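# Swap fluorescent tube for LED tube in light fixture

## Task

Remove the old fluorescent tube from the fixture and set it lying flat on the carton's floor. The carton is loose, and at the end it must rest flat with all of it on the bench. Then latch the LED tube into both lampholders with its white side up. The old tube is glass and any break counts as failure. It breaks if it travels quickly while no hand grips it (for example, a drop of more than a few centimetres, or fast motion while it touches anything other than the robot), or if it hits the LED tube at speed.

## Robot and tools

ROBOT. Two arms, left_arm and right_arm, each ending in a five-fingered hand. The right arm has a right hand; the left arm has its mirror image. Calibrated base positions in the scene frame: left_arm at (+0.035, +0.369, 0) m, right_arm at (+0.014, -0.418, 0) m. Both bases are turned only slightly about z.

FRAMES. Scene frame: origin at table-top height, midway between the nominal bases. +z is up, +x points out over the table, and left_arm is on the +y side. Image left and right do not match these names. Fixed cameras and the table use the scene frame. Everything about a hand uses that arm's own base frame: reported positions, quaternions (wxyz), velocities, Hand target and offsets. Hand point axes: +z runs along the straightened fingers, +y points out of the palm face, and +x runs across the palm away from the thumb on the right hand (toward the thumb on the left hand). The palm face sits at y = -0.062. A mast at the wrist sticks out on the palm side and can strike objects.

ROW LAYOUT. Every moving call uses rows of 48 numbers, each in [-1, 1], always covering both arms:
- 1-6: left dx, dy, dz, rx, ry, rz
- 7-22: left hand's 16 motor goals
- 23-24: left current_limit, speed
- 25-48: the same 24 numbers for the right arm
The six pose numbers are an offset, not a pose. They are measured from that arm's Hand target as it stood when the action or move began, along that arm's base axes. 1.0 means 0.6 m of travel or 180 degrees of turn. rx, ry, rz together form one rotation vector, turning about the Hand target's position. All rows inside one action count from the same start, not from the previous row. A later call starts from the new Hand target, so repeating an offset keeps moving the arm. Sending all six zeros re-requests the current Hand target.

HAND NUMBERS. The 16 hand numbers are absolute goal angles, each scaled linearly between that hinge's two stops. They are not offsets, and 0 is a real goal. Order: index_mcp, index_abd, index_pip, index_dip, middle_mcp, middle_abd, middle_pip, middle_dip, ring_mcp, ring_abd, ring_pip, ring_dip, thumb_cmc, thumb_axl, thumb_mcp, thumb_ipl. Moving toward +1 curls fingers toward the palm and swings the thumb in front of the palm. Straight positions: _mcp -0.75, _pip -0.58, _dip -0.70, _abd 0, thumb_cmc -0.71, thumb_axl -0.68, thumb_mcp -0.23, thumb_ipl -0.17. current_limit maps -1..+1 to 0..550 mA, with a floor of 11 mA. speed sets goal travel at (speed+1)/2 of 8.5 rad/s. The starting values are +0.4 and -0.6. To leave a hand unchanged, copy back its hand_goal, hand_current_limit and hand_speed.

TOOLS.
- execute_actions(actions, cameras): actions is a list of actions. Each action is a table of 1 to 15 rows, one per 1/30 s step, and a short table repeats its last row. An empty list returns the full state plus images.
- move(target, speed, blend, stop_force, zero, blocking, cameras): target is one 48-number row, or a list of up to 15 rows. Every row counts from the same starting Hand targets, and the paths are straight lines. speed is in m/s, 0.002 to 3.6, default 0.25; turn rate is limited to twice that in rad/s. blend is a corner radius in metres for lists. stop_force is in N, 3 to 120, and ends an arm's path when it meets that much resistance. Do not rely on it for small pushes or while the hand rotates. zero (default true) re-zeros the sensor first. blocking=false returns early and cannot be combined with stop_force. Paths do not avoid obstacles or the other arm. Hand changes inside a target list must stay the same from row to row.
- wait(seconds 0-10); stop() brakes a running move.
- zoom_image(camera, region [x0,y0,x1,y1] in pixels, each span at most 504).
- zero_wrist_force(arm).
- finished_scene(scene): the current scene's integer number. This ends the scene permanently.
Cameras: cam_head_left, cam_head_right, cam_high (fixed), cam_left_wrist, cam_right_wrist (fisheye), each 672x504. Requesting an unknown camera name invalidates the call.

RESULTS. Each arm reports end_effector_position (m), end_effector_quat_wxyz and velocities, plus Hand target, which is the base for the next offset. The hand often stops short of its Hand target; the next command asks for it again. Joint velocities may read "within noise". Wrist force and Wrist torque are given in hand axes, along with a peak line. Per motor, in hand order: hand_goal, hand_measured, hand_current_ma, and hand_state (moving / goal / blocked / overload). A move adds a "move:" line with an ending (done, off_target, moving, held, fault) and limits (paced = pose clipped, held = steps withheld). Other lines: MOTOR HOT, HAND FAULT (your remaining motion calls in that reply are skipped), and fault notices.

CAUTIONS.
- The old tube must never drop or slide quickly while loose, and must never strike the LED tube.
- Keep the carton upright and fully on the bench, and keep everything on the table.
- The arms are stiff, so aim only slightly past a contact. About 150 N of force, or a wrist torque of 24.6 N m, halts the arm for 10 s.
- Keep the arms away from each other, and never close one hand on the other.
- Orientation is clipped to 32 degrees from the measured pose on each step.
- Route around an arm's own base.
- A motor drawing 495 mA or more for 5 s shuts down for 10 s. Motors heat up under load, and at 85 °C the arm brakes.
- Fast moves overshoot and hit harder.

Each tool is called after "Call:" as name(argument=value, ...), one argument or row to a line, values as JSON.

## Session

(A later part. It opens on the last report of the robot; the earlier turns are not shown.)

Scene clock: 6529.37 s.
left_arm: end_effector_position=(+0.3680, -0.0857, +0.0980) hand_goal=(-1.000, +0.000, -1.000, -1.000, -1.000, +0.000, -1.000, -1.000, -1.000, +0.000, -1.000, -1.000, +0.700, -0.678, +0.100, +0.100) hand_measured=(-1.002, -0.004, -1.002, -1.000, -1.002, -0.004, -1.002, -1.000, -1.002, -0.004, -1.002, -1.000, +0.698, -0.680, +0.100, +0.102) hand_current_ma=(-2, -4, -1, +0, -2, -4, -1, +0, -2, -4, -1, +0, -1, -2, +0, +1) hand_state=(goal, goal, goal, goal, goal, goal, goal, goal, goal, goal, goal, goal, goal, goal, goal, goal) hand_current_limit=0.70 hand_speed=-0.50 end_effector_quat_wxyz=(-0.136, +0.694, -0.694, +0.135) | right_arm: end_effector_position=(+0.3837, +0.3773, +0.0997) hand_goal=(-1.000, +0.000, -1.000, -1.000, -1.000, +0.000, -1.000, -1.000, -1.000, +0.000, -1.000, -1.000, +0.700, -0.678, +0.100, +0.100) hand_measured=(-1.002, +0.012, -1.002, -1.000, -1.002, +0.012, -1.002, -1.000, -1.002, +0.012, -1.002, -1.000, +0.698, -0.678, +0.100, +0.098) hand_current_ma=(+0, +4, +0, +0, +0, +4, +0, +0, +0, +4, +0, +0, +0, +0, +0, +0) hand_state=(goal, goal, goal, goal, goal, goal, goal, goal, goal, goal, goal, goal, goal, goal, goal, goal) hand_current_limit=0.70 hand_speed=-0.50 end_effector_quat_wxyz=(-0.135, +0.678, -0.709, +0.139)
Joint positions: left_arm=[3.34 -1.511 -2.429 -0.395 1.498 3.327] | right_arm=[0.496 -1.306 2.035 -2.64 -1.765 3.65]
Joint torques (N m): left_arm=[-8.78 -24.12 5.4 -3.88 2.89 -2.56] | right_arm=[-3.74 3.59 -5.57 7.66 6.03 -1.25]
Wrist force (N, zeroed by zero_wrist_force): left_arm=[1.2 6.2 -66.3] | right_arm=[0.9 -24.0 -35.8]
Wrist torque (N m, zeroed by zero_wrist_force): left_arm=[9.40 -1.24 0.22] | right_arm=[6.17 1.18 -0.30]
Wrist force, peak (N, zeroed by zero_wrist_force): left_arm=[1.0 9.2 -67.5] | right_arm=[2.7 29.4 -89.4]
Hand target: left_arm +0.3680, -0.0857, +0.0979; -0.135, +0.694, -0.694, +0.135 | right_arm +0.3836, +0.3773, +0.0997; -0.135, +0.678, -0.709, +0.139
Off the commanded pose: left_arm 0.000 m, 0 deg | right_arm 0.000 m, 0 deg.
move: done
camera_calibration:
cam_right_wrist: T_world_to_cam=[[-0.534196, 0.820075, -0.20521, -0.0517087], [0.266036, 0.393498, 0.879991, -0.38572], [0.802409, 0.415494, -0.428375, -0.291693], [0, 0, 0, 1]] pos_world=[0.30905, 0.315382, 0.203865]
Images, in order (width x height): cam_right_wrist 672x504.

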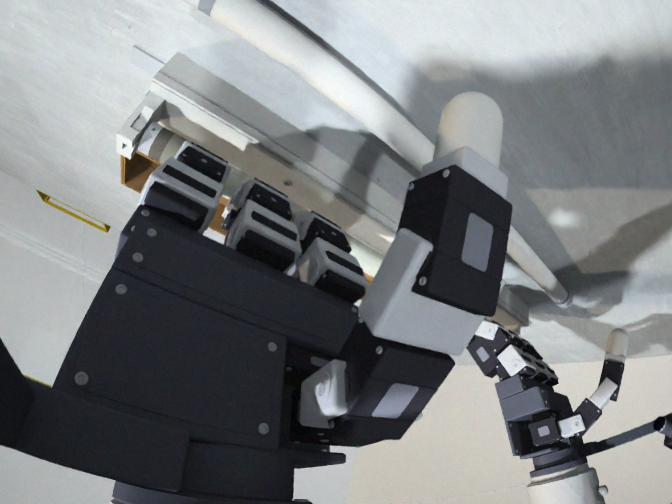

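Call:
move(
  target=[
    [0,0,0.018,0,0,0,-1,0,-1,-1,-1,0,-1,-1,-1,0,-1,-1,0.7,-0.678,0.1,0.1,0.7,-0.5,0,0,0.018,0,0,0,-1,0,-1,-1,-1,0,-1,-1,-1,0,-1,-1,0.7,-0.678,0.1,0.1,0.7,-0.5],
    [-0.018,0,0.081,0,0,0,-1,0,-1,-1,-1,0,-1,-1,-1,0,-1,-1,0.7,-0.678,0.1,0.1,0.7,-0.5,-0.0372,0,0.0836,0,0,0,-1,0,-1,-1,-1,0,-1,-1,-1,0,-1,-1,0.7,-0.678,0.1,0.1,0.7,-0.5],
  ],
  speed=[0.03,0.1],
  cameras=["cam_right_wrist"],
)

Call:
zoom_image(
  camera="cam_right_wrist",
  region=[140, 65, 220, 145],
)

Scene clock: 6565.03 s.
left_arm: end_effector_position=(+0.3573, -0.0857, +0.1464) hand_goal=(-1.000, +0.000, -1.000, -1.000, -1.000, +0.000, -1.000, -1.000, -1.000, +0.000, -1.000, -1.000, +0.700, -0.678, +0.100, +0.100) hand_measured=(-0.994, -0.002, -1.000, -1.000, -0.994, -0.004, -1.000, -1.000, -0.994, -0.004, -1.000, -1.000, +0.698, -0.680, +0.100, +0.102) hand_current_ma=(+6, -2, +0, +0, +6, -3, +0, +0, +7, -3, +0, +0, -1, -2, +0, +1) hand_state=(goal, goal, goal, goal, goal, goal, goal, goal, goal, goal, goal, goal, goal, goal, goal, goal) hand_current_limit=0.70 hand_speed=-0.50 end_effector_quat_wxyz=(-0.135, +0.694, -0.694, +0.135) | right_arm: end_effector_position=(+0.3613, +0.3773, +0.1498) hand_goal=(-1.000, +0.000, -1.000, -1.000, -1.000, +0.000, -1.000, -1.000, -1.000, +0.000, -1.000, -1.000, +0.700, -0.678, +0.100, +0.100) hand_measured=(-0.994, +0.002, -1.000, -1.000, -0.994, +0.002, -1.000, -1.000, -0.994, +0.004, -1.000, -1.000, +0.698, -0.678, +0.100, +0.098) hand_current_ma=(+1, +0, +0, +0, +1, +0, +0, +0, +1, +0, +0, +0, +0, +0, +0, +0) hand_state=(goal, goal, goal, goal, goal, goal, goal, goal, goal, goal, goal, goal, goal, goal, goal, goal) hand_current_limit=0.70 hand_speed=-0.50 end_effector_quat_wxyz=(-0.135, +0.678, -0.709, +0.139)
Joint positions: left_arm=[3.347 -1.371 -2.381 -0.584 1.495 3.333] | right_arm=[0.519 -1.422 2.021 -2.505 -1.772 3.672]
Joint torques (N m): left_arm=[11.32 20.38 27.07 0.62 -2.4 2.38] | right_arm=[7.4 -33.75 -32.58 -1.58 -2.76 1.26]
Wrist force (N, zeroed by zero_wrist_force): left_arm=[0.1 0.1 -0.2] | right_arm=[0.0 0.2 -0.1]
Wrist torque (N m, zeroed by zero_wrist_force): left_arm=[0.03 -0.01 0.01] | right_arm=[0.14 0.00 -0.04]
Wrist force, peak (N, zeroed by zero_wrist_force): left_arm=[0.9 9.8 -72.6] | right_arm=[0.9 -24.3 -35.4]
Hand target: left_arm +0.3572, -0.0857, +0.1465; -0.135, +0.694, -0.694, +0.135 | right_arm +0.3613, +0.3773, +0.1499; -0.135, +0.678, -0.709, +0.139
Off the commanded pose: left_arm 0.000 m, 0 deg | right_arm 0.000 m, 0 deg.
move: done
camera_calibration:
cam_right_wrist: T_world_to_cam=[[-0.534398, 0.819985, -0.205044, -0.0532951], [0.26636, 0.393604, 0.879845, -0.423965], [0.802166, 0.415572, -0.428753, -0.252198], [0, 0, 0, 1]] pos_world=[0.286751, 0.315382, 0.253966]
Images, in order (width x height): cam_right_wrist 672x504.

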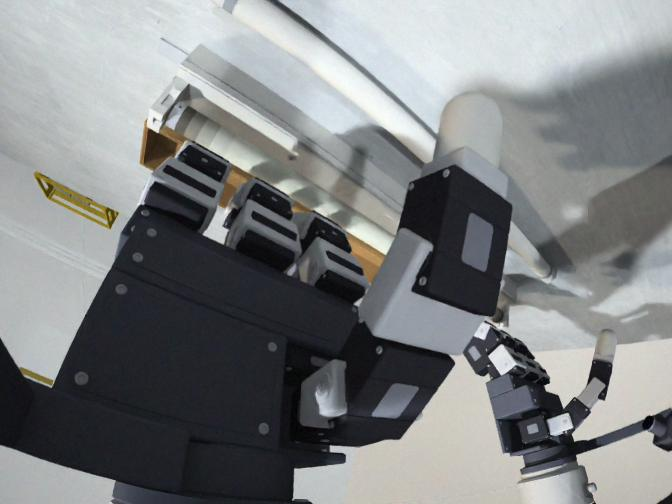

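Scaled by 6.300 from the camera's 672x504 image, which has a finer 960x720 frame.

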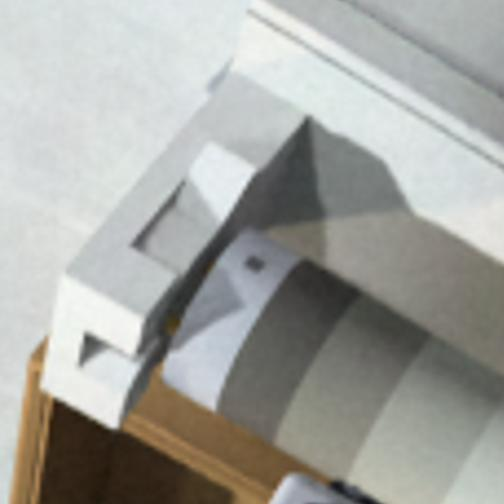

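Call:
move(
  target=[0,0,0,0,0,0,-1,0,-1,-1,-1,0,-1,-1,-1,0,-1,-1,0.7,-0.678,0.1,0.1,0.7,-0.5,0,0,0.03,0,0,0,0.479,0,0.737,-0.406,0.479,0,0.737,-0.406,0.69,0,0.518,-0.406,-0.7,-0.678,-0.2,-0.15,0.4,0.0],
  speed=0.1,
)

Call:
move(
  target=[0,0,0,0,0,0,-1,0,-1,-1,-1,0,-1,-1,-1,0,-1,-1,0.7,-0.678,0.1,0.1,0.7,-0.5,0.2767,-0.157,0.0033,0.0093,0.2056,0,0.479,0,0.737,-0.406,0.479,0,0.737,-0.406,0.69,0,0.518,-0.406,-0.7,-0.678,-0.2,-0.15,0.4,0.0],
  speed=0.15,
)

Call:
move(
  target=[0,0,0,0,0,0,-1,0,-1,-1,-1,0,-1,-1,-1,0,-1,-1,0.7,-0.678,0.1,0.1,0.7,-0.5,0.0067,-0.055,-0.080,-0.122,0,0,0.479,0,0.737,-0.406,0.479,0,0.737,-0.406,0.69,0,0.518,-0.406,-0.7,-0.678,-0.2,-0.15,0.4,0.0],
  speed=0.1,
  cameras=["cam_right_wrist"],
)

Call:
zoom_image(
  camera="cam_right_wrist",
  region=[372, 115, 412, 155],
)

Scene clock: 6582.90 s.
left_arm: end_effector_position=(+0.3572, -0.0857, +0.1465) hand_goal=(-1.000, +0.000, -1.000, -1.000, -1.000, +0.000, -1.000, -1.000, -1.000, +0.000, -1.000, -1.000, +0.700, -0.678, +0.100, +0.100) hand_measured=(-0.994, -0.002, -1.000, -1.000, -0.994, -0.004, -1.000, -1.000, -0.994, -0.004, -1.000, -1.000, +0.698, -0.680, +0.100, +0.102) hand_current_ma=(+6, -2, +0, +0, +6, -3, +0, +0, +7, -3, +0, +0, -1, -2, +0, +1) hand_state=(goal, goal, goal, goal, goal, goal, goal, goal, goal, goal, goal, goal, goal, goal, goal, goal) hand_current_limit=0.70 hand_speed=-0.50 end_effector_quat_wxyz=(-0.135, +0.694, -0.694, +0.135) | right_arm: end_effector_position=(+0.3613, +0.3773, +0.1678) hand_goal=(+0.478, +0.000, +0.736, -0.406, +0.478, +0.000, +0.736, -0.406, +0.690, +0.000, +0.518, -0.406, -0.700, -0.678, -0.200, -0.150) hand_measured=(+0.464, +0.002, +0.732, -0.408, +0.462, +0.002, +0.732, -0.410, +0.672, +0.004, +0.514, -0.408, -0.692, -0.678, -0.190, -0.146) hand_current_ma=(-7, +0, -1, +0, -7, +0, -1, +0, -11, +0, -1, +0, +2, +0, +4, +1) hand_state=(goal, goal, goal, goal, goal, goal, goal, goal, goal, goal, goal, goal, goal, goal, goal, goal) hand_current_limit=0.40 hand_speed=0.00 end_effector_quat_wxyz=(-0.135, +0.678, -0.709, +0.139)
Joint positions: left_arm=[3.347 -1.37 -2.381 -0.584 1.495 3.333] | right_arm=[0.519 -1.447 1.996 -2.454 -1.772 3.672]
Joint torques (N m): left_arm=[11.15 20.24 27.25 0.85 -2.45 2.43] | right_arm=[4.22 -33.83 -33.07 -1.36 2.17 0.42]
Wrist force (N, zeroed by zero_wrist_force): left_arm=[-0.1 0.1 -0.1] | right_arm=[0.0 0.1 0.3]
Wrist torque (N m, zeroed by zero_wrist_force): left_arm=[0.02 0.02 -0.01] | right_arm=[0.33 0.04 -0.07]
Wrist force, peak (N, zeroed by zero_wrist_force): left_arm=[0.0 0.4 0.0] | right_arm=[0.1 -1.5 -0.7]
Hand target: left_arm +0.3572, -0.0857, +0.1465; -0.135, +0.694, -0.694, +0.135 | right_arm +0.3613, +0.3773, +0.1679; -0.135, +0.678, -0.709, +0.139
Off the commanded pose: left_arm 0.000 m, 0 deg | right_arm 0.000 m, 0 deg.
move: done

Scene clock: 6585.77 s.
left_arm: end_effector_position=(+0.3572, -0.0857, +0.1465) hand_goal=(-1.000, +0.000, -1.000, -1.000, -1.000, +0.000, -1.000, -1.000, -1.000, +0.000, -1.000, -1.000, +0.700, -0.678, +0.100, +0.100) hand_measured=(-0.994, -0.002, -1.000, -1.000, -0.994, -0.004, -1.000, -1.000, -0.994, -0.004, -1.000, -1.000, +0.698, -0.680, +0.100, +0.102) hand_current_ma=(+6, -2, +0, +0, +6, -3, +0, +0, +7, -3, +0, +0, -1, -2, +0, +1) hand_state=(goal, goal, goal, goal, goal, goal, goal, goal, goal, goal, goal, goal, goal, goal, goal, goal) hand_current_limit=0.70 hand_speed=-0.50 end_effector_quat_wxyz=(-0.135, +0.694, -0.694, +0.135) | right_arm: end_effector_position=(+0.5272, +0.2832, +0.1699) hand_goal=(+0.478, +0.000, +0.736, -0.406, +0.478, +0.000, +0.736, -0.406, +0.690, +0.000, +0.518, -0.406, -0.700, -0.678, -0.200, -0.150) hand_measured=(+0.464, +0.002, +0.734, -0.408, +0.462, +0.002, +0.734, -0.408, +0.672, +0.004, +0.516, -0.408, -0.700, -0.678, -0.190, -0.146) hand_current_ma=(-7, +0, +0, +0, -7, +0, +0, +0, -9, +0, +0, +0, +0, +0, +4, +1) hand_state=(goal, goal, goal, goal, goal, goal, goal, goal, goal, goal, goal, goal, goal, goal, goal, goal) hand_current_limit=0.40 hand_speed=0.00 end_effector_quat_wxyz=(+0.088, +0.685, -0.717, -0.094)
Joint positions: left_arm=[3.347 -1.37 -2.381 -0.584 1.495 3.333] | right_arm=[0.175 -0.994 1.315 -1.641 -1.512 3.356]
Joint torques (N m): left_arm=[10.96 19.91 26.91 0.84 -2.44 2.49] | right_arm=[-7.73 -39.48 -34.45 -0.31 2.76 -1.35]
Wrist force (N, zeroed by zero_wrist_force): left_arm=[-0.1 0.1 -0.2] | right_arm=[-0.1 0.2 -0.2]
Wrist torque (N m, zeroed by zero_wrist_force): left_arm=[0.03 0.01 -0.01] | right_arm=[0.14 0.07 0.12]
Wrist force, peak (N, zeroed by zero_wrist_force): left_arm=[-0.1 0.3 0.0] | right_arm=[0.9 -0.6 -0.5]
Hand target: left_arm +0.3572, -0.0857, +0.1465; -0.135, +0.694, -0.694, +0.135 | right_arm +0.5273, +0.2831, +0.1699; +0.088, +0.685, -0.717, -0.094
Off the commanded pose: left_arm 0.000 m, 0 deg | right_arm 0.000 m, 0 deg.
move: done

Scene clock: 6588.23 s.
left_arm: end_effector_position=(+0.3572, -0.0857, +0.1465) hand_goal=(-1.000, +0.000, -1.000, -1.000, -1.000, +0.000, -1.000, -1.000, -1.000, +0.000, -1.000, -1.000, +0.700, -0.678, +0.100, +0.100) hand_measured=(-0.994, -0.002, -1.000, -1.000, -0.994, -0.004, -1.000, -1.000, -0.994, -0.004, -1.000, -1.000, +0.698, -0.680, +0.100, +0.102) hand_current_ma=(+6, -2, +0, +0, +6, -3, +0, +0, +7, -3, +0, +0, -1, -2, +0, +1) hand_state=(goal, goal, goal, goal, goal, goal, goal, goal, goal, goal, goal, goal, goal, goal, goal, goal) hand_current_limit=0.70 hand_speed=-0.50 end_effector_quat_wxyz=(-0.135, +0.694, -0.694, +0.135) | right_arm: end_effector_position=(+0.5313, +0.2502, +0.1219) hand_goal=(+0.478, +0.000, +0.736, -0.406, +0.478, +0.000, +0.736, -0.406, +0.690, +0.000, +0.518, -0.406, -0.700, -0.678, -0.200, -0.150) hand_measured=(+0.464, +0.002, +0.734, -0.408, +0.462, +0.002, +0.734, -0.408, +0.674, +0.002, +0.516, -0.408, -0.700, -0.678, -0.190, -0.146) hand_current_ma=(-7, +0, +0, +0, -7, +0, +0, +0, -8, +0, +0, +0, +0, +0, +4, +1) hand_state=(goal, goal, goal, goal, goal, goal, goal, goal, goal, goal, goal, goal, goal, goal, goal, goal) hand_current_limit=0.40 hand_speed=0.00 end_effector_quat_wxyz=(-0.217, -0.656, +0.722, -0.044)
Joint positions: left_arm=[3.347 -1.37 -2.381 -0.584 1.495 3.333] | right_arm=[0.235 -0.904 1.279 -1.596 -1.854 3.523]
Joint torques (N m): left_arm=[10.55 20.68 26.73 0.91 -2.4 2.46] | right_arm=[6.82 -41.11 -33.63 -0.22 -2.6 1.08]
Wrist force (N, zeroed by zero_wrist_force): left_arm=[0.0 0.2 -0.1] | right_arm=[0.4 0.6 -0.4]
Wrist torque (N m, zeroed by zero_wrist_force): left_arm=[0.04 0.00 -0.01] | right_arm=[0.17 0.15 0.00]
Wrist force, peak (N, zeroed by zero_wrist_force): left_arm=[0.1 0.2 -0.3] | right_arm=[0.3 1.1 -0.4]
Hand target: left_arm +0.3572, -0.0857, +0.1465; -0.135, +0.694, -0.694, +0.135 | right_arm +0.5313, +0.2501, +0.1219; -0.217, -0.656, +0.722, -0.044
Off the commanded pose: left_arm 0.000 m, 0 deg | right_arm 0.000 m, 0 deg.
move: done
camera_calibration:
cam_right_wrist: T_world_to_cam=[[-0.542725, 0.828286, -0.139253, 0.130454], [0.745769, 0.551491, 0.373745, -0.627206], [0.386365, 0.0989898, -0.917019, 0.0120063], [0, 0, 0, 1]] pos_world=[0.533913, 0.236657, 0.263591]
Images, in order (width x height): cam_right_wrist 672x504.

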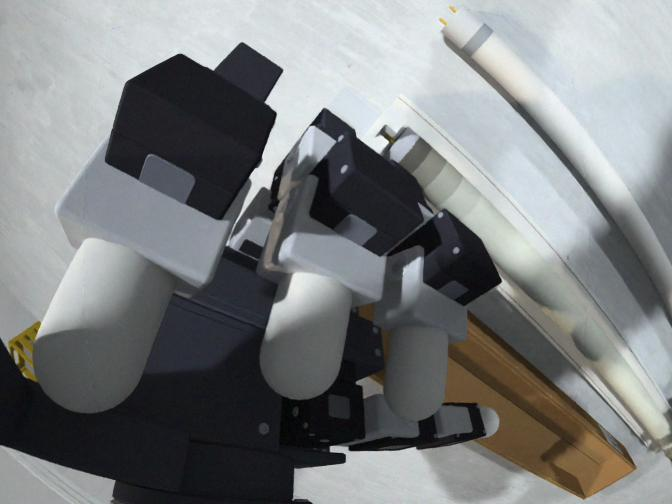

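Scaled by 12.600 from the camera's 672x504 image, which has a finer 960x720 frame.

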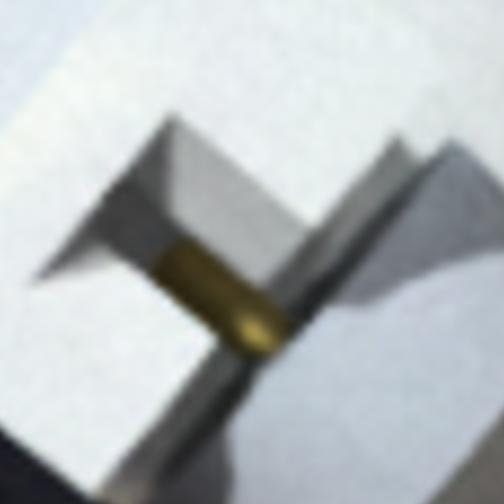

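Call:
move(
  target=[
    [0,0,0.1225,0,-0.2667,0,-1,0,-1,-1,-1,0,-1,-1,-1,0,-1,-1,0.7,-0.678,0.1,0.1,0.7,-0.5,-0.0067,0.055,0.080,0.122,0,0,0.479,0,0.737,-0.406,0.479,0,0.737,-0.406,0.69,0,0.518,-0.406,-0.7,-0.678,-0.2,-0.15,0.4,0.0],
  ],
  speed=0.15,
)

Call:
move(
  target=[
    [0,0,0,0,0,0,-0.98,0,0.5,-0.35,-0.98,0,0.5,-0.35,-0.98,0,0.5,-0.35,0.7,-0.678,0.1,0.1,0.2,-0.5,-0.1,0.157,0.08,-0.02125,-0.4722,0,0.479,0,0.737,-0.406,0.479,0,0.737,-0.406,0.69,0,0.518,-0.406,-0.7,-0.678,-0.2,-0.15,0.4,0.0],
    [0.2443,0,-0.0787,0,0,0,-0.98,0,0.5,-0.35,-0.98,0,0.5,-0.35,-0.98,0,0.5,-0.35,0.7,-0.678,0.1,0.1,0.2,-0.5,-0.013,0.1567,0.0088,-0.02125,-0.4722,0,-0.98,0,0.5,-0.35,-0.98,0,0.5,-0.35,-0.98,0,0.5,-0.35,0.7,-0.678,0.1,0.1,0.2,-0.5],
  ],
  speed=[0.2,0.15],
  cameras=["cam_high","cam_right_wrist","cam_left_wrist"],
)

Scene clock: 6617.03 s.
left_arm: end_effector_position=(+0.3572, -0.0857, +0.2200) hand_goal=(-1.000, +0.000, -1.000, -1.000, -1.000, +0.000, -1.000, -1.000, -1.000, +0.000, -1.000, -1.000, +0.700, -0.678, +0.100, +0.100) hand_measured=(-0.994, -0.002, -1.000, -1.000, -0.994, -0.004, -1.000, -1.000, -0.992, -0.004, -1.000, -1.000, +0.698, -0.680, +0.100, +0.102) hand_current_ma=(+9, -2, +0, +0, +9, -2, +0, +0, +10, -3, +0, +0, -1, -2, +0, +1) hand_state=(goal, goal, goal, goal, goal, goal, goal, goal, goal, goal, goal, goal, goal, goal, goal, goal) hand_current_limit=0.70 hand_speed=-0.50 end_effector_quat_wxyz=(-0.406, +0.579, -0.579, +0.405) | right_arm: end_effector_position=(+0.5273, +0.2831, +0.1699) hand_goal=(+0.478, +0.000, +0.736, -0.406, +0.478, +0.000, +0.736, -0.406, +0.690, +0.000, +0.518, -0.406, -0.700, -0.678, -0.200, -0.150) hand_measured=(+0.464, +0.002, +0.734, -0.408, +0.462, +0.002, +0.734, -0.408, +0.674, +0.002, +0.516, -0.408, -0.700, -0.678, -0.190, -0.146) hand_current_ma=(-7, +0, +0, +0, -7, +0, +0, +0, -8, +0, +0, +0, +0, +0, +4, +1) hand_state=(goal, goal, goal, goal, goal, goal, goal, goal, goal, goal, goal, goal, goal, goal, goal, goal) hand_current_limit=0.40 hand_speed=0.00 end_effector_quat_wxyz=(+0.088, +0.685, -0.717, -0.094)
Joint positions: left_arm=[3.608 -1.006 -2.78 0.258 1.135 3.313] | right_arm=[0.175 -0.993 1.314 -1.64 -1.512 3.356]
Joint torques (N m): left_arm=[11.52 4.53 12.66 5.31 -2.4 -2.63] | right_arm=[-7.21 -53.25 -13.28 -2.96 2.96 -1.29]
Wrist force (N, zeroed by zero_wrist_force): left_arm=[-0.2 0.2 -0.3] | right_arm=[0.0 0.2 -0.3]
Wrist torque (N m, zeroed by zero_wrist_force): left_arm=[-0.04 0.03 0.08] | right_arm=[0.16 0.05 0.15]
Wrist force, peak (N, zeroed by zero_wrist_force): left_arm=[-0.5 -0.1 -0.4] | right_arm=[0.4 1.1 -0.5]
Hand target: left_arm +0.3572, -0.0857, +0.2200; -0.406, +0.579, -0.579, +0.405 | right_arm +0.5273, +0.2831, +0.1699; +0.088, +0.685, -0.717, -0.094
Off the commanded pose: left_arm 0.000 m, 0 deg | right_arm 0.000 m, 0 deg.
move: done

Scene clock: 6624.50 s.
left_arm: end_effector_position=(+0.5038, -0.0857, +0.1727) hand_goal=(-0.980, +0.000, +0.500, -0.350, -0.980, +0.000, +0.500, -0.350, -0.980, +0.000, +0.500, -0.350, +0.700, -0.678, +0.100, +0.100) hand_measured=(-0.972, -0.002, +0.498, -0.352, -0.974, -0.004, +0.498, -0.352, -0.972, -0.004, +0.498, -0.352, +0.698, -0.680, +0.100, +0.102) hand_current_ma=(+9, -2, -2, -2, +9, -2, -1, -2, +11, -3, -2, -3, -1, -2, +0, +1) hand_state=(goal, goal, goal, goal, goal, goal, goal, goal, goal, goal, goal, goal, goal, goal, goal, goal) hand_current_limit=0.20 hand_speed=-0.50 end_effector_quat_wxyz=(-0.406, +0.579, -0.579, +0.405) | right_arm: end_effector_position=(+0.5195, +0.3772, +0.1751) hand_goal=(-0.980, +0.000, +0.500, -0.350, -0.980, +0.000, +0.500, -0.350, -0.980, +0.000, +0.500, -0.350, +0.700, -0.678, +0.100, +0.100) hand_measured=(-0.962, +0.002, +0.500, -0.354, -0.962, +0.002, +0.500, -0.354, -0.960, +0.002, +0.500, -0.352, +0.696, -0.678, +0.098, +0.098) hand_current_ma=(+10, +0, +0, +0, +10, +0, +0, +0, +12, +0, +0, +0, -1, +0, +0, +0) hand_state=(goal, goal, goal, goal, goal, goal, goal, goal, goal, goal, goal, goal, goal, goal, goal, goal) hand_current_limit=0.20 hand_speed=-0.50 end_effector_quat_wxyz=(-0.399, +0.565, -0.591, +0.415)
Joint positions: left_arm=[3.369 -1.739 -2.472 0.712 1.358 3.221] | right_arm=[0.555 -1.12 2.008 -3.621 -2.129 3.369]
Joint torques (N m): left_arm=[-12.15 10.93 19.45 5.06 1.91 -2.4] | right_arm=[-6.92 -28.44 -26.82 -3.31 2.2 -1.19]
Wrist force (N, zeroed by zero_wrist_force): left_arm=[-0.2 0.1 -0.2] | right_arm=[-0.6 0.0 0.5]
Wrist torque (N m, zeroed by zero_wrist_force): left_arm=[-0.03 0.03 0.07] | right_arm=[0.28 0.13 0.12]
Wrist force, peak (N, zeroed by zero_wrist_force): left_arm=[-0.1 0.4 -0.9] | right_arm=[-0.8 -0.8 0.1]
Hand target: left_arm +0.5038, -0.0857, +0.1727; -0.406, +0.579, -0.579, +0.405 | right_arm +0.5195, +0.3772, +0.1751; -0.399, +0.565, -0.591, +0.415
Off the commanded pose: left_arm 0.000 m, 0 deg | right_arm 0.000 m, 0 deg.
move: done
camera_calibration:
cam_left_wrist: T_world_to_cam=[[0.237703, 0.759084, 0.606043, -0.186764], [-0.525492, -0.42424, 0.737481, 0.0538033], [0.816918, -0.493772, 0.298049, -0.383296], [0, 0, 0, 1]] pos_world=[0.385789, -0.0246654, 0.187749]
cam_right_wrist: T_world_to_cam=[[-0.193239, 0.804624, -0.561461, -0.0724115], [-0.469463, 0.426663, 0.773022, -0.0998301], [0.861547, 0.412964, 0.295293, -0.524848], [0, 0, 0, 1]] pos_world=[0.391322, 0.317601, 0.191499]
Images, in order (width x height): cam_high 672x504, cam_left_wrist 672x504, cam_right_wrist 672x504.

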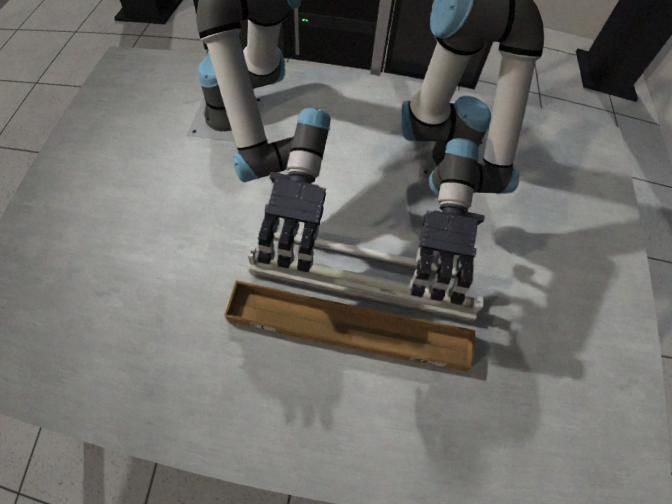

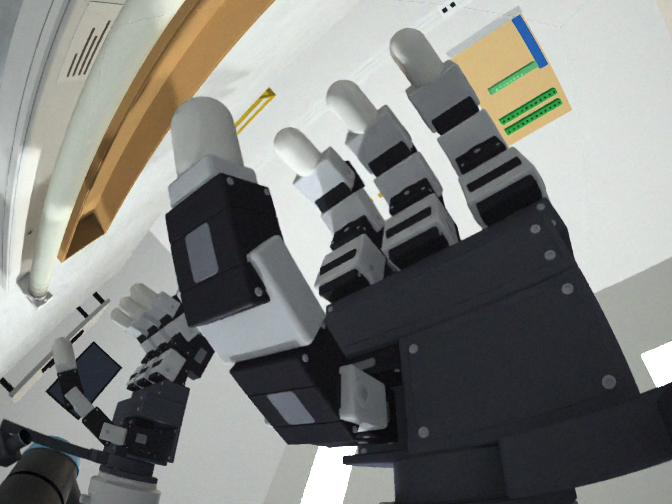

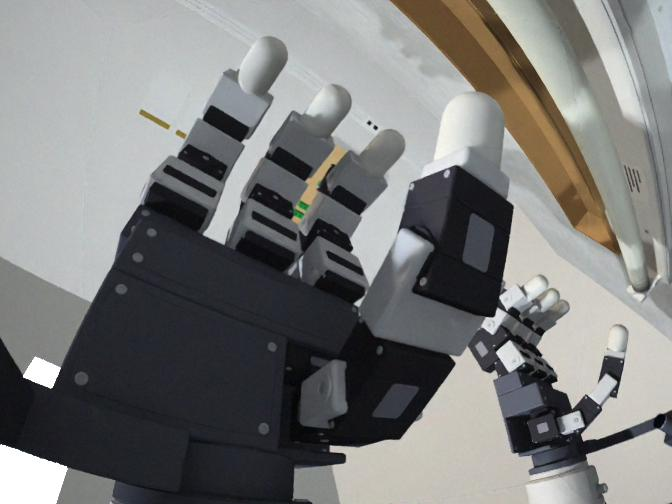

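Call:
move(
  target=[0,0,-0.2,0,0,0,-0.98,0,0.5,-0.35,-0.98,0,0.5,-0.35,-0.98,0,0.5,-0.35,0.7,-0.678,0.1,0.1,0.2,-0.5,0,0,-0.1997,0,0,0,-0.98,0,0.5,-0.35,-0.98,0,0.5,-0.35,-0.98,0,0.5,-0.35,0.7,-0.678,0.1,0.1,0.2,-0.5],
  speed=0.06,
  stop_force=8,
)

Call:
move(
  target=[0,0,0,0,0,0,-0.89,0,0.64,-0.35,-0.89,0,0.64,-0.35,-0.89,0,0.64,-0.35,0.7,-0.678,0.3,0.16,0.2,-0.7,0,0,0,0,0,0,-0.89,0,0.64,-0.35,-0.89,0,0.64,-0.35,-0.89,0,0.64,-0.35,0.7,-0.678,0.3,0.16,0.2,-0.7],
  speed=0.05,
  cameras=["cam_right_wrist","cam_left_wrist"],
)

Scene clock: 6641.30 s.
left_arm: end_effector_position=(+0.5038, -0.0857, +0.0527) hand_goal=(-0.980, +0.000, +0.500, -0.350, -0.980, +0.000, +0.500, -0.350, -0.980, +0.000, +0.500, -0.350, +0.700, -0.678, +0.100, +0.100) hand_measured=(-0.972, -0.002, +0.498, -0.352, -0.974, -0.004, +0.498, -0.352, -0.972, -0.004, +0.498, -0.352, +0.698, -0.680, +0.100, +0.102) hand_current_ma=(+9, -2, -2, -2, +9, -2, -1, -2, +11, -3, -2, -3, -1, -2, +0, +1) hand_state=(goal, goal, goal, goal, goal, goal, goal, goal, goal, goal, goal, goal, goal, goal, goal, goal) hand_current_limit=0.20 hand_speed=-0.50 end_effector_quat_wxyz=(-0.406, +0.579, -0.579, +0.405) | right_arm: end_effector_position=(+0.5195, +0.3771, +0.0553) hand_goal=(-0.980, +0.000, +0.500, -0.350, -0.980, +0.000, +0.500, -0.350, -0.980, +0.000, +0.500, -0.350, +0.700, -0.678, +0.100, +0.100) hand_measured=(-0.962, +0.002, +0.500, -0.354, -0.962, +0.002, +0.500, -0.354, -0.960, +0.002, +0.500, -0.352, +0.696, -0.678, +0.098, +0.098) hand_current_ma=(+10, +0, +0, +0, +10, +0, +0, +0, +12, +0, +0, +0, -1, +0, +0, +0) hand_state=(goal, goal, goal, goal, goal, goal, goal, goal, goal, goal, goal, goal, goal, goal, goal, goal) hand_current_limit=0.20 hand_speed=-0.50 end_effector_quat_wxyz=(-0.399, +0.565, -0.591, +0.415)
Joint positions: left_arm=[3.369 -2.186 -2.49 1.177 1.358 3.221] | right_arm=[0.555 -0.852 2.023 -3.904 -2.128 3.369]
Joint torques (N m): left_arm=[0.8 20 9.37 5.1 -2.03 -2.47] | right_arm=[4.01 -32.73 -22.18 -3.66 -0.3 -1.35]
Wrist force (N, zeroed by zero_wrist_force): left_arm=[-0.1 0.2 -0.2] | right_arm=[-0.7 -0.2 0.1]
Wrist torque (N m, zeroed by zero_wrist_force): left_arm=[-0.01 0.01 0.09] | right_arm=[0.28 0.15 0.14]
Wrist force, peak (N, zeroed by zero_wrist_force): left_arm=[-0.1 -0.7 -0.3] | right_arm=[-0.6 -0.6 0.2]
Hand target: left_arm +0.5038, -0.0857, +0.0527; -0.406, +0.579, -0.579, +0.405 | right_arm +0.5195, +0.3772, +0.0553; -0.399, +0.565, -0.591, +0.415
Off the commanded pose: left_arm 0.000 m, 0 deg | right_arm 0.000 m, 0 deg.
move: done

Scene clock: 6641.80 s.
left_arm: end_effector_position=(+0.5038, -0.0857, +0.0527) hand_goal=(-0.890, +0.000, +0.640, -0.350, -0.890, +0.000, +0.640, -0.350, -0.890, +0.000, +0.640, -0.350, +0.700, -0.678, +0.300, +0.160) hand_measured=(-0.886, -0.002, +0.638, -0.352, -0.886, -0.004, +0.634, -0.352, -0.886, -0.004, +0.624, -0.354, +0.698, -0.680, +0.294, +0.156) hand_current_ma=(+6, -2, -2, -2, +5, -2, -8, -2, +3, -3, -26, -3, -1, -2, -10, -4) hand_state=(goal, goal, goal, goal, goal, goal, goal, goal, goal, goal, goal, goal, goal, goal, goal, goal) hand_current_limit=0.20 hand_speed=-0.70 end_effector_quat_wxyz=(-0.406, +0.579, -0.579, +0.405) | right_arm: end_effector_position=(+0.5195, +0.3772, +0.0553) hand_goal=(-0.890, +0.000, +0.640, -0.350, -0.890, +0.000, +0.640, -0.350, -0.890, +0.000, +0.640, -0.350, +0.700, -0.678, +0.300, +0.160) hand_measured=(-0.884, +0.002, +0.638, -0.354, -0.884, +0.002, +0.638, -0.354, -0.884, +0.002, +0.638, -0.352, +0.696, -0.678, +0.294, +0.156) hand_current_ma=(+1, +0, +0, +0, +1, +0, +0, +0, +1, +0, +0, +0, -1, +0, -2, -1) hand_state=(goal, goal, goal, goal, goal, goal, goal, goal, goal, goal, goal, goal, goal, goal, goal, goal) hand_current_limit=0.20 hand_speed=-0.70 end_effector_quat_wxyz=(-0.399, +0.565, -0.591, +0.415)
Joint positions: left_arm=[3.369 -2.186 -2.49 1.177 1.358 3.221] | right_arm=[0.555 -0.852 2.023 -3.904 -2.128 3.369]
Joint torques (N m): left_arm=[-2.79 20.82 8.61 4.13 -2.16 -2.27] | right_arm=[5.74 -33.27 -21.63 -3.02 -1.52 -1.21]
Wrist force (N, zeroed by zero_wrist_force): left_arm=[-0.1 0.5 0.5] | right_arm=[-0.5 -0.3 0.1]
Wrist torque (N m, zeroed by zero_wrist_force): left_arm=[-0.03 0.04 0.07] | right_arm=[0.27 0.13 0.15]
Wrist force, peak (N, zeroed by zero_wrist_force): left_arm=[-0.2 0.7 0.7] | right_arm=[-0.6 -0.6 0.4]
Hand target: left_arm +0.5038, -0.0857, +0.0527; -0.406, +0.579, -0.579, +0.405 | right_arm +0.5195, +0.3772, +0.0553; -0.399, +0.565, -0.591, +0.415
Off the commanded pose: left_arm 0.000 m, 0 deg | right_arm 0.000 m, 0 deg.
move: done
camera_calibration:
cam_left_wrist: T_world_to_cam=[[0.237703, 0.759084, 0.606043, -0.114039], [-0.525492, -0.42424, 0.737481, 0.142301], [0.816918, -0.493772, 0.298049, -0.34753], [0, 0, 0, 1]] pos_world=[0.385789, -0.0246654, 0.0677494]
cam_right_wrist: T_world_to_cam=[[-0.193239, 0.804624, -0.561461, -0.139675], [-0.469463, 0.426663, 0.773022, -0.00722211], [0.861547, 0.412964, 0.295293, -0.489472], [0, 0, 0, 1]] pos_world=[0.391322, 0.317601, 0.0716989]
Images, in order (width x height): cam_left_wrist 672x504, cam_right_wrist 672x504.

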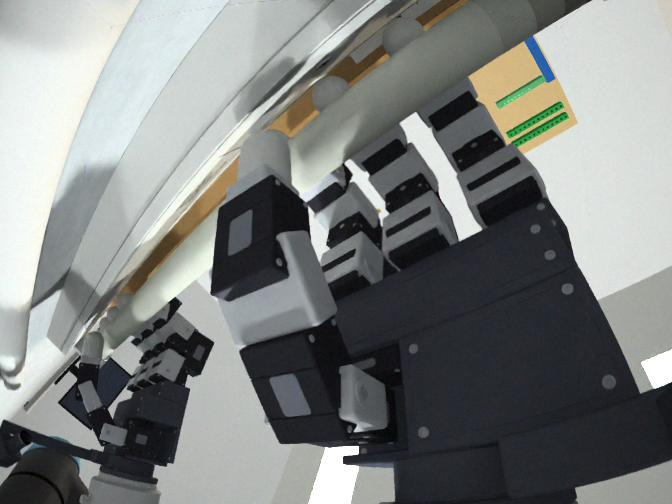

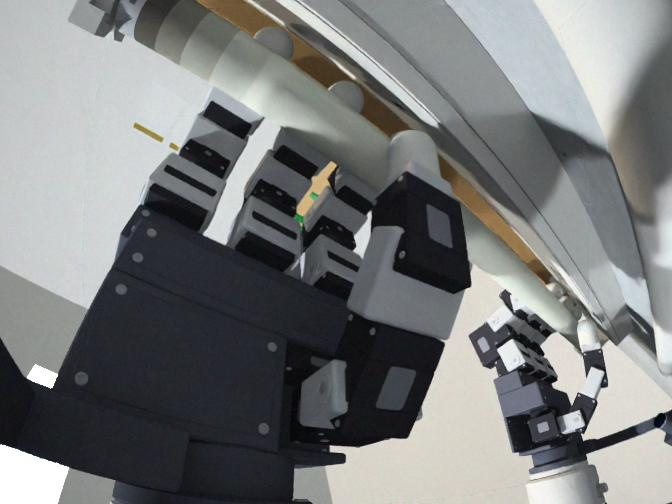

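Call:
move(
  target=[0,0,0,0,0,0,-0.84,0,0.82,-0.27,-0.84,0,0.82,-0.27,-0.89,0,0.75,-0.30,0.7,-0.678,0.47,0.18,0.4,-0.8,0,0,0,0,0,0,-0.84,0,0.82,-0.27,-0.84,0,0.82,-0.27,-0.89,0,0.75,-0.30,0.7,-0.678,0.47,0.18,0.4,-0.8],
  speed=0.05,
  cameras=["cam_right_wrist","cam_left_wrist"],
)

Scene clock: 6651.83 s.
left_arm: end_effector_position=(+0.5038, -0.0857, +0.0527) hand_goal=(-0.840, +0.000, +0.820, -0.270, -0.840, +0.000, +0.820, -0.270, -0.890, +0.000, +0.750, -0.300, +0.700, -0.678, +0.470, +0.180) hand_measured=(-0.884, -0.002, +0.652, -0.314, -0.886, -0.004, +0.640, -0.312, -0.900, -0.004, +0.648, -0.338, +0.698, -0.680, +0.380, +0.172) hand_current_ma=(-115, -2, -385, -106, -120, -2, -385, -102, -14, -3, -328, -89, -1, -1, -385, -16) hand_state=(blocked, goal, blocked, blocked, blocked, goal, blocked, blocked, goal, goal, blocked, blocked, goal, goal, blocked, goal) hand_current_limit=0.40 hand_speed=-0.80 end_effector_quat_wxyz=(-0.406, +0.579, -0.579, +0.405) | right_arm: end_effector_position=(+0.5195, +0.3772, +0.0553) hand_goal=(-0.840, +0.000, +0.820, -0.270, -0.840, +0.000, +0.820, -0.270, -0.890, +0.000, +0.750, -0.300, +0.700, -0.678, +0.470, +0.180) hand_measured=(-0.894, +0.002, +0.664, -0.322, -0.892, +0.002, +0.674, -0.320, -0.906, +0.002, +0.686, -0.326, +0.698, -0.678, +0.372, +0.174) hand_current_ma=(-70, +0, -385, -62, -66, +0, -374, -57, -8, +0, -85, -18, +0, +0, -289, -2) hand_state=(blocked, goal, blocked, blocked, blocked, goal, blocked, blocked, goal, goal, blocked, blocked, goal, goal, blocked, goal) hand_current_limit=0.40 hand_speed=-0.80 end_effector_quat_wxyz=(-0.399, +0.565, -0.591, +0.415)
Joint positions: left_arm=[3.369 -2.186 -2.49 1.177 1.358 3.221] | right_arm=[0.555 -0.852 2.023 -3.904 -2.129 3.369]
Joint torques (N m): left_arm=[-11.41 24.85 3.27 2.64 -2.02 -1.79] | right_arm=[4.95 -38.04 -16.16 -3.35 -2.03 -0.97]
Wrist force (N, zeroed by zero_wrist_force): left_arm=[0.4 0.0 6.0] | right_arm=[-0.6 0.2 5.4]
Wrist torque (N m, zeroed by zero_wrist_force): left_arm=[-0.17 0.31 -0.01] | right_arm=[0.11 -0.08 0.15]
Wrist force, peak (N, zeroed by zero_wrist_force): left_arm=[0.6 1.5 12.8] | right_arm=[-1.0 3.4 12.7]
Hand target: left_arm +0.5038, -0.0857, +0.0527; -0.406, +0.579, -0.579, +0.405 | right_arm +0.5195, +0.3772, +0.0553; -0.399, +0.565, -0.591, +0.415
Off the commanded pose: left_arm 0.000 m, 0 deg | right_arm 0.000 m, 0 deg.
move: done
camera_calibration:
cam_left_wrist: T_world_to_cam=[[0.237797, 0.759091, 0.605998, -0.114072], [-0.525411, -0.424213, 0.737555, 0.142265], [0.816943, -0.493786, 0.297958, -0.347534], [0, 0, 0, 1]] pos_world=[0.385789, -0.0246655, 0.0677491]
cam_right_wrist: T_world_to_cam=[[-0.193267, 0.804649, -0.561417, -0.139675], [-0.469452, 0.426616, 0.773055, -0.00721404], [0.861547, 0.412964, 0.295293, -0.489472], [0, 0, 0, 1]] pos_world=[0.391322, 0.317601, 0.0716988]
Images, in order (width x height): cam_left_wrist 672x504, cam_right_wrist 672x504.

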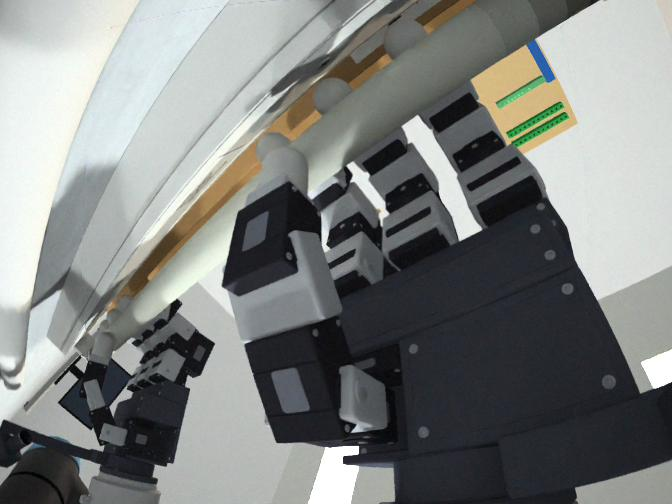

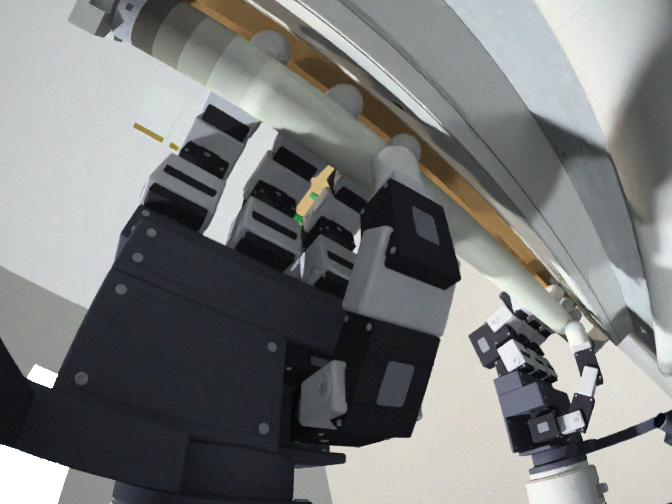

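Call:
zoom_image(
  camera="cam_right_wrist",
  region=[60, 0, 200, 80],
)

Call:
move(
  target=[0,0,0.005,0,0,0,-0.84,0,0.82,-0.27,-0.84,0,0.82,-0.27,-0.89,0,0.75,-0.30,0.7,-0.678,0.47,0.18,0.5,-0.8,0,0,0.005,0,0,0,-0.84,0,0.82,-0.27,-0.84,0,0.82,-0.27,-0.89,0,0.75,-0.30,0.7,-0.678,0.47,0.18,0.5,-0.8],
  speed=0.01,
  cameras=["cam_right_wrist"],
)

Call:
zoom_image(
  camera="cam_right_wrist",
  region=[60, 0, 200, 80],
)

Scaled by 3.600 from the camera's 672x504 image, which has a finer 960x720 frame.

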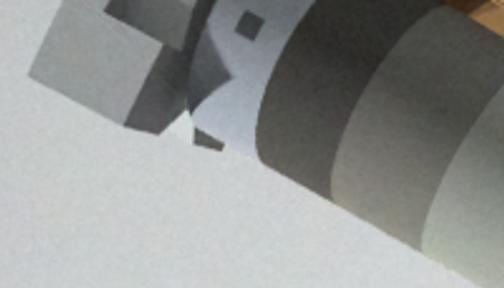

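Scene clock: 6667.17 s.
left_arm: end_effector_position=(+0.5038, -0.0857, +0.0556) hand_goal=(-0.840, +0.000, +0.820, -0.270, -0.840, +0.000, +0.820, -0.270, -0.890, +0.000, +0.750, -0.300, +0.700, -0.678, +0.470, +0.180) hand_measured=(-0.886, -0.002, +0.654, -0.314, -0.888, -0.004, +0.642, -0.312, -0.900, -0.004, +0.650, -0.338, +0.698, -0.680, +0.380, +0.172) hand_current_ma=(-120, -2, -412, -106, -124, -2, -412, -102, -16, -3, -318, -89, -1, -1, -388, -16) hand_state=(blocked, goal, blocked, blocked, blocked, goal, blocked, blocked, goal, goal, blocked, blocked, goal, goal, blocked, goal) hand_current_limit=0.50 hand_speed=-0.80 end_effector_quat_wxyz=(-0.406, +0.579, -0.579, +0.405) | right_arm: end_effector_position=(+0.5195, +0.3772, +0.0582) hand_goal=(-0.840, +0.000, +0.820, -0.270, -0.840, +0.000, +0.820, -0.270, -0.890, +0.000, +0.750, -0.300, +0.700, -0.678, +0.470, +0.180) hand_measured=(-0.894, +0.002, +0.666, -0.322, -0.892, +0.002, +0.674, -0.320, -0.906, +0.002, +0.688, -0.326, +0.698, -0.678, +0.372, +0.174) hand_current_ma=(-71, +0, -404, -62, -67, +0, -370, -57, -8, +0, -83, -18, +0, +0, -289, -2) hand_state=(blocked, goal, blocked, blocked, blocked, goal, blocked, blocked, goal, goal, blocked, blocked, goal, goal, blocked, goal) hand_current_limit=0.50 hand_speed=-0.80 end_effector_quat_wxyz=(-0.399, +0.565, -0.591, +0.415)
Joint positions: left_arm=[3.369 -2.175 -2.491 1.167 1.358 3.221] | right_arm=[0.555 -0.859 2.023 -3.898 -2.129 3.369]
Joint torques (N m): left_arm=[-10.55 37.71 -5.4 0.9 -1.19 -1.47] | right_arm=[5.29 -47.76 -0.71 -1.32 -1.97 -1.28]
Wrist force (N, zeroed by zero_wrist_force): left_arm=[0.0 -0.3 4.8] | right_arm=[-0.5 0.4 5.0]
Wrist torque (N m, zeroed by zero_wrist_force): left_arm=[-0.16 0.33 -0.01] | right_arm=[0.15 -0.08 0.15]
Wrist force, peak (N, zeroed by zero_wrist_force): left_arm=[0.3 0.2 6.0] | right_arm=[-0.4 0.6 5.8]
Hand target: left_arm +0.5038, -0.0857, +0.0557; -0.406, +0.579, -0.579, +0.405 | right_arm +0.5195, +0.3772, +0.0583; -0.399, +0.565, -0.591, +0.415
Off the commanded pose: left_arm 0.000 m, 0 deg | right_arm 0.000 m, 0 deg.
move: done
camera_calibration:
cam_right_wrist: T_world_to_cam=[[-0.193239, 0.804624, -0.561461, -0.138046], [-0.469463, 0.426663, 0.773022, -0.00946388], [0.861547, 0.412964, 0.295293, -0.490328], [0, 0, 0, 1]] pos_world=[0.391322, 0.317601, 0.0745989]
Images, in order (width x height): cam_right_wrist 672x504.

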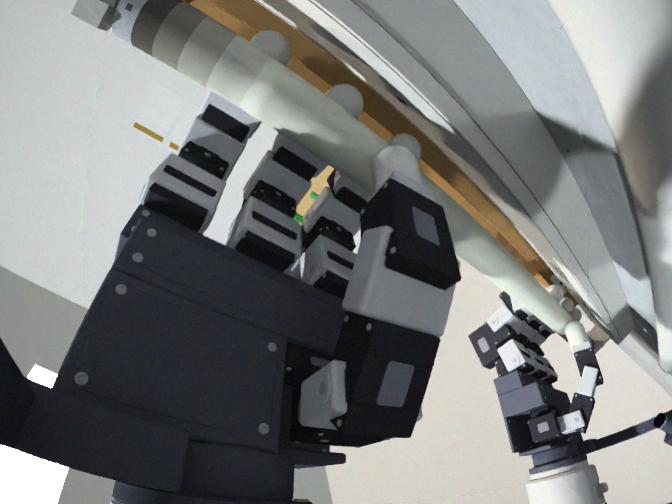

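Scaled by 3.600 from the camera's 672x504 image, which has a finer 960x720 frame.

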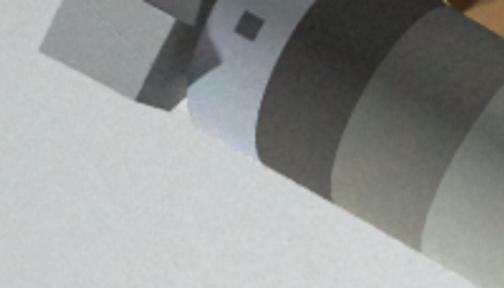

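Call:
move(
  target=[0,0,0.045,0,0,0,-0.84,0,0.82,-0.27,-0.84,0,0.82,-0.27,-0.89,0,0.75,-0.30,0.7,-0.678,0.47,0.18,0.5,-0.8,0,0,0.045,0,0,0,-0.84,0,0.82,-0.27,-0.84,0,0.82,-0.27,-0.89,0,0.75,-0.30,0.7,-0.678,0.47,0.18,0.5,-0.8],
  speed=0.02,
  cameras=["cam_right_wrist","cam_left_wrist"],
)

Scene clock: 6689.47 s.
left_arm: end_effector_position=(+0.5038, -0.0858, +0.0827) hand_goal=(-0.840, +0.000, +0.820, -0.270, -0.840, +0.000, +0.820, -0.270, -0.890, +0.000, +0.750, -0.300, +0.700, -0.678, +0.470, +0.180) hand_measured=(-0.892, -0.002, +0.670, -0.314, -0.894, -0.004, +0.658, -0.312, -0.906, -0.004, +0.666, -0.340, +0.698, -0.682, +0.382, +0.146) hand_current_ma=(-142, -2, -412, -103, -146, -2, -412, -96, -30, -3, -251, -91, -1, -5, -387, -109) hand_state=(blocked, goal, blocked, blocked, blocked, goal, blocked, blocked, goal, goal, blocked, blocked, goal, goal, blocked, blocked) hand_current_limit=0.50 hand_speed=-0.80 end_effector_quat_wxyz=(-0.406, +0.579, -0.579, +0.405) | right_arm: end_effector_position=(+0.5195, +0.3772, +0.0853) hand_goal=(-0.840, +0.000, +0.820, -0.270, -0.840, +0.000, +0.820, -0.270, -0.890, +0.000, +0.750, -0.300, +0.700, -0.678, +0.470, +0.180) hand_measured=(-0.902, +0.002, +0.684, -0.322, -0.900, +0.002, +0.692, -0.320, -0.910, +0.002, +0.700, -0.322, +0.698, -0.682, +0.372, +0.148) hand_current_ma=(-89, +0, -327, -62, -86, +0, -296, -57, -12, +0, -54, -12, +0, -1, -289, -42) hand_state=(blocked, goal, blocked, blocked, blocked, goal, blocked, blocked, blocked, goal, blocked, blocked, goal, goal, blocked, blocked) hand_current_limit=0.50 hand_speed=-0.80 end_effector_quat_wxyz=(-0.399, +0.565, -0.591, +0.415)
Joint positions: left_arm=[3.369 -2.07 -2.498 1.07 1.358 3.221] | right_arm=[0.555 -0.923 2.028 -3.838 -2.129 3.369]
Joint torques (N m): left_arm=[-5.96 35.55 -1.27 0.56 -1.98 -0.86] | right_arm=[5.15 -47.02 -3.62 -1.13 -1.96 0.24]
Wrist force (N, zeroed by zero_wrist_force): left_arm=[-1.3 0.3 -0.1] | right_arm=[0.8 0.1 0.8]
Wrist torque (N m, zeroed by zero_wrist_force): left_arm=[-0.06 0.25 0.04] | right_arm=[0.25 -0.09 0.18]
Wrist force, peak (N, zeroed by zero_wrist_force): left_arm=[-0.6 9.0 13.4] | right_arm=[-1.0 8.8 16.0]
Hand target: left_arm +0.5038, -0.0857, +0.0827; -0.406, +0.579, -0.579, +0.405 | right_arm +0.5195, +0.3772, +0.0853; -0.399, +0.565, -0.591, +0.415
Off the commanded pose: left_arm 0.000 m, 0 deg | right_arm 0.000 m, 0 deg.
move: done
camera_calibration:
cam_left_wrist: T_world_to_cam=[[0.237703, 0.759084, 0.606043, -0.132221], [-0.525492, -0.42424, 0.737481, 0.120177], [0.816918, -0.493772, 0.298049, -0.356471], [0, 0, 0, 1]] pos_world=[0.385789, -0.0246654, 0.0977494]
cam_right_wrist: T_world_to_cam=[[-0.193231, 0.804616, -0.561476, -0.122886], [-0.469467, 0.426678, 0.773011, -0.0303378], [0.861547, 0.412964, 0.295294, -0.498301], [0, 0, 0, 1]] pos_world=[0.391322, 0.317601, 0.101599]
Images, in order (width x height): cam_left_wrist 672x504, cam_right_wrist 672x504.

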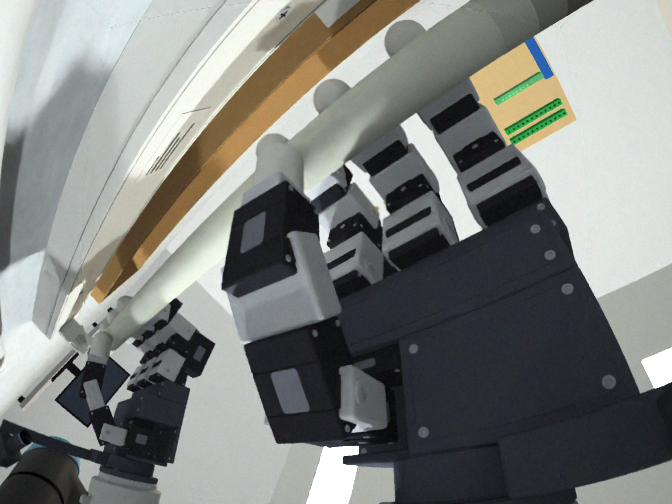

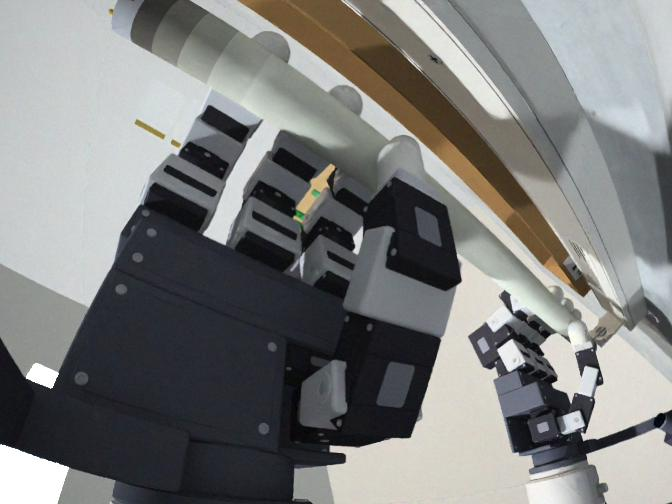

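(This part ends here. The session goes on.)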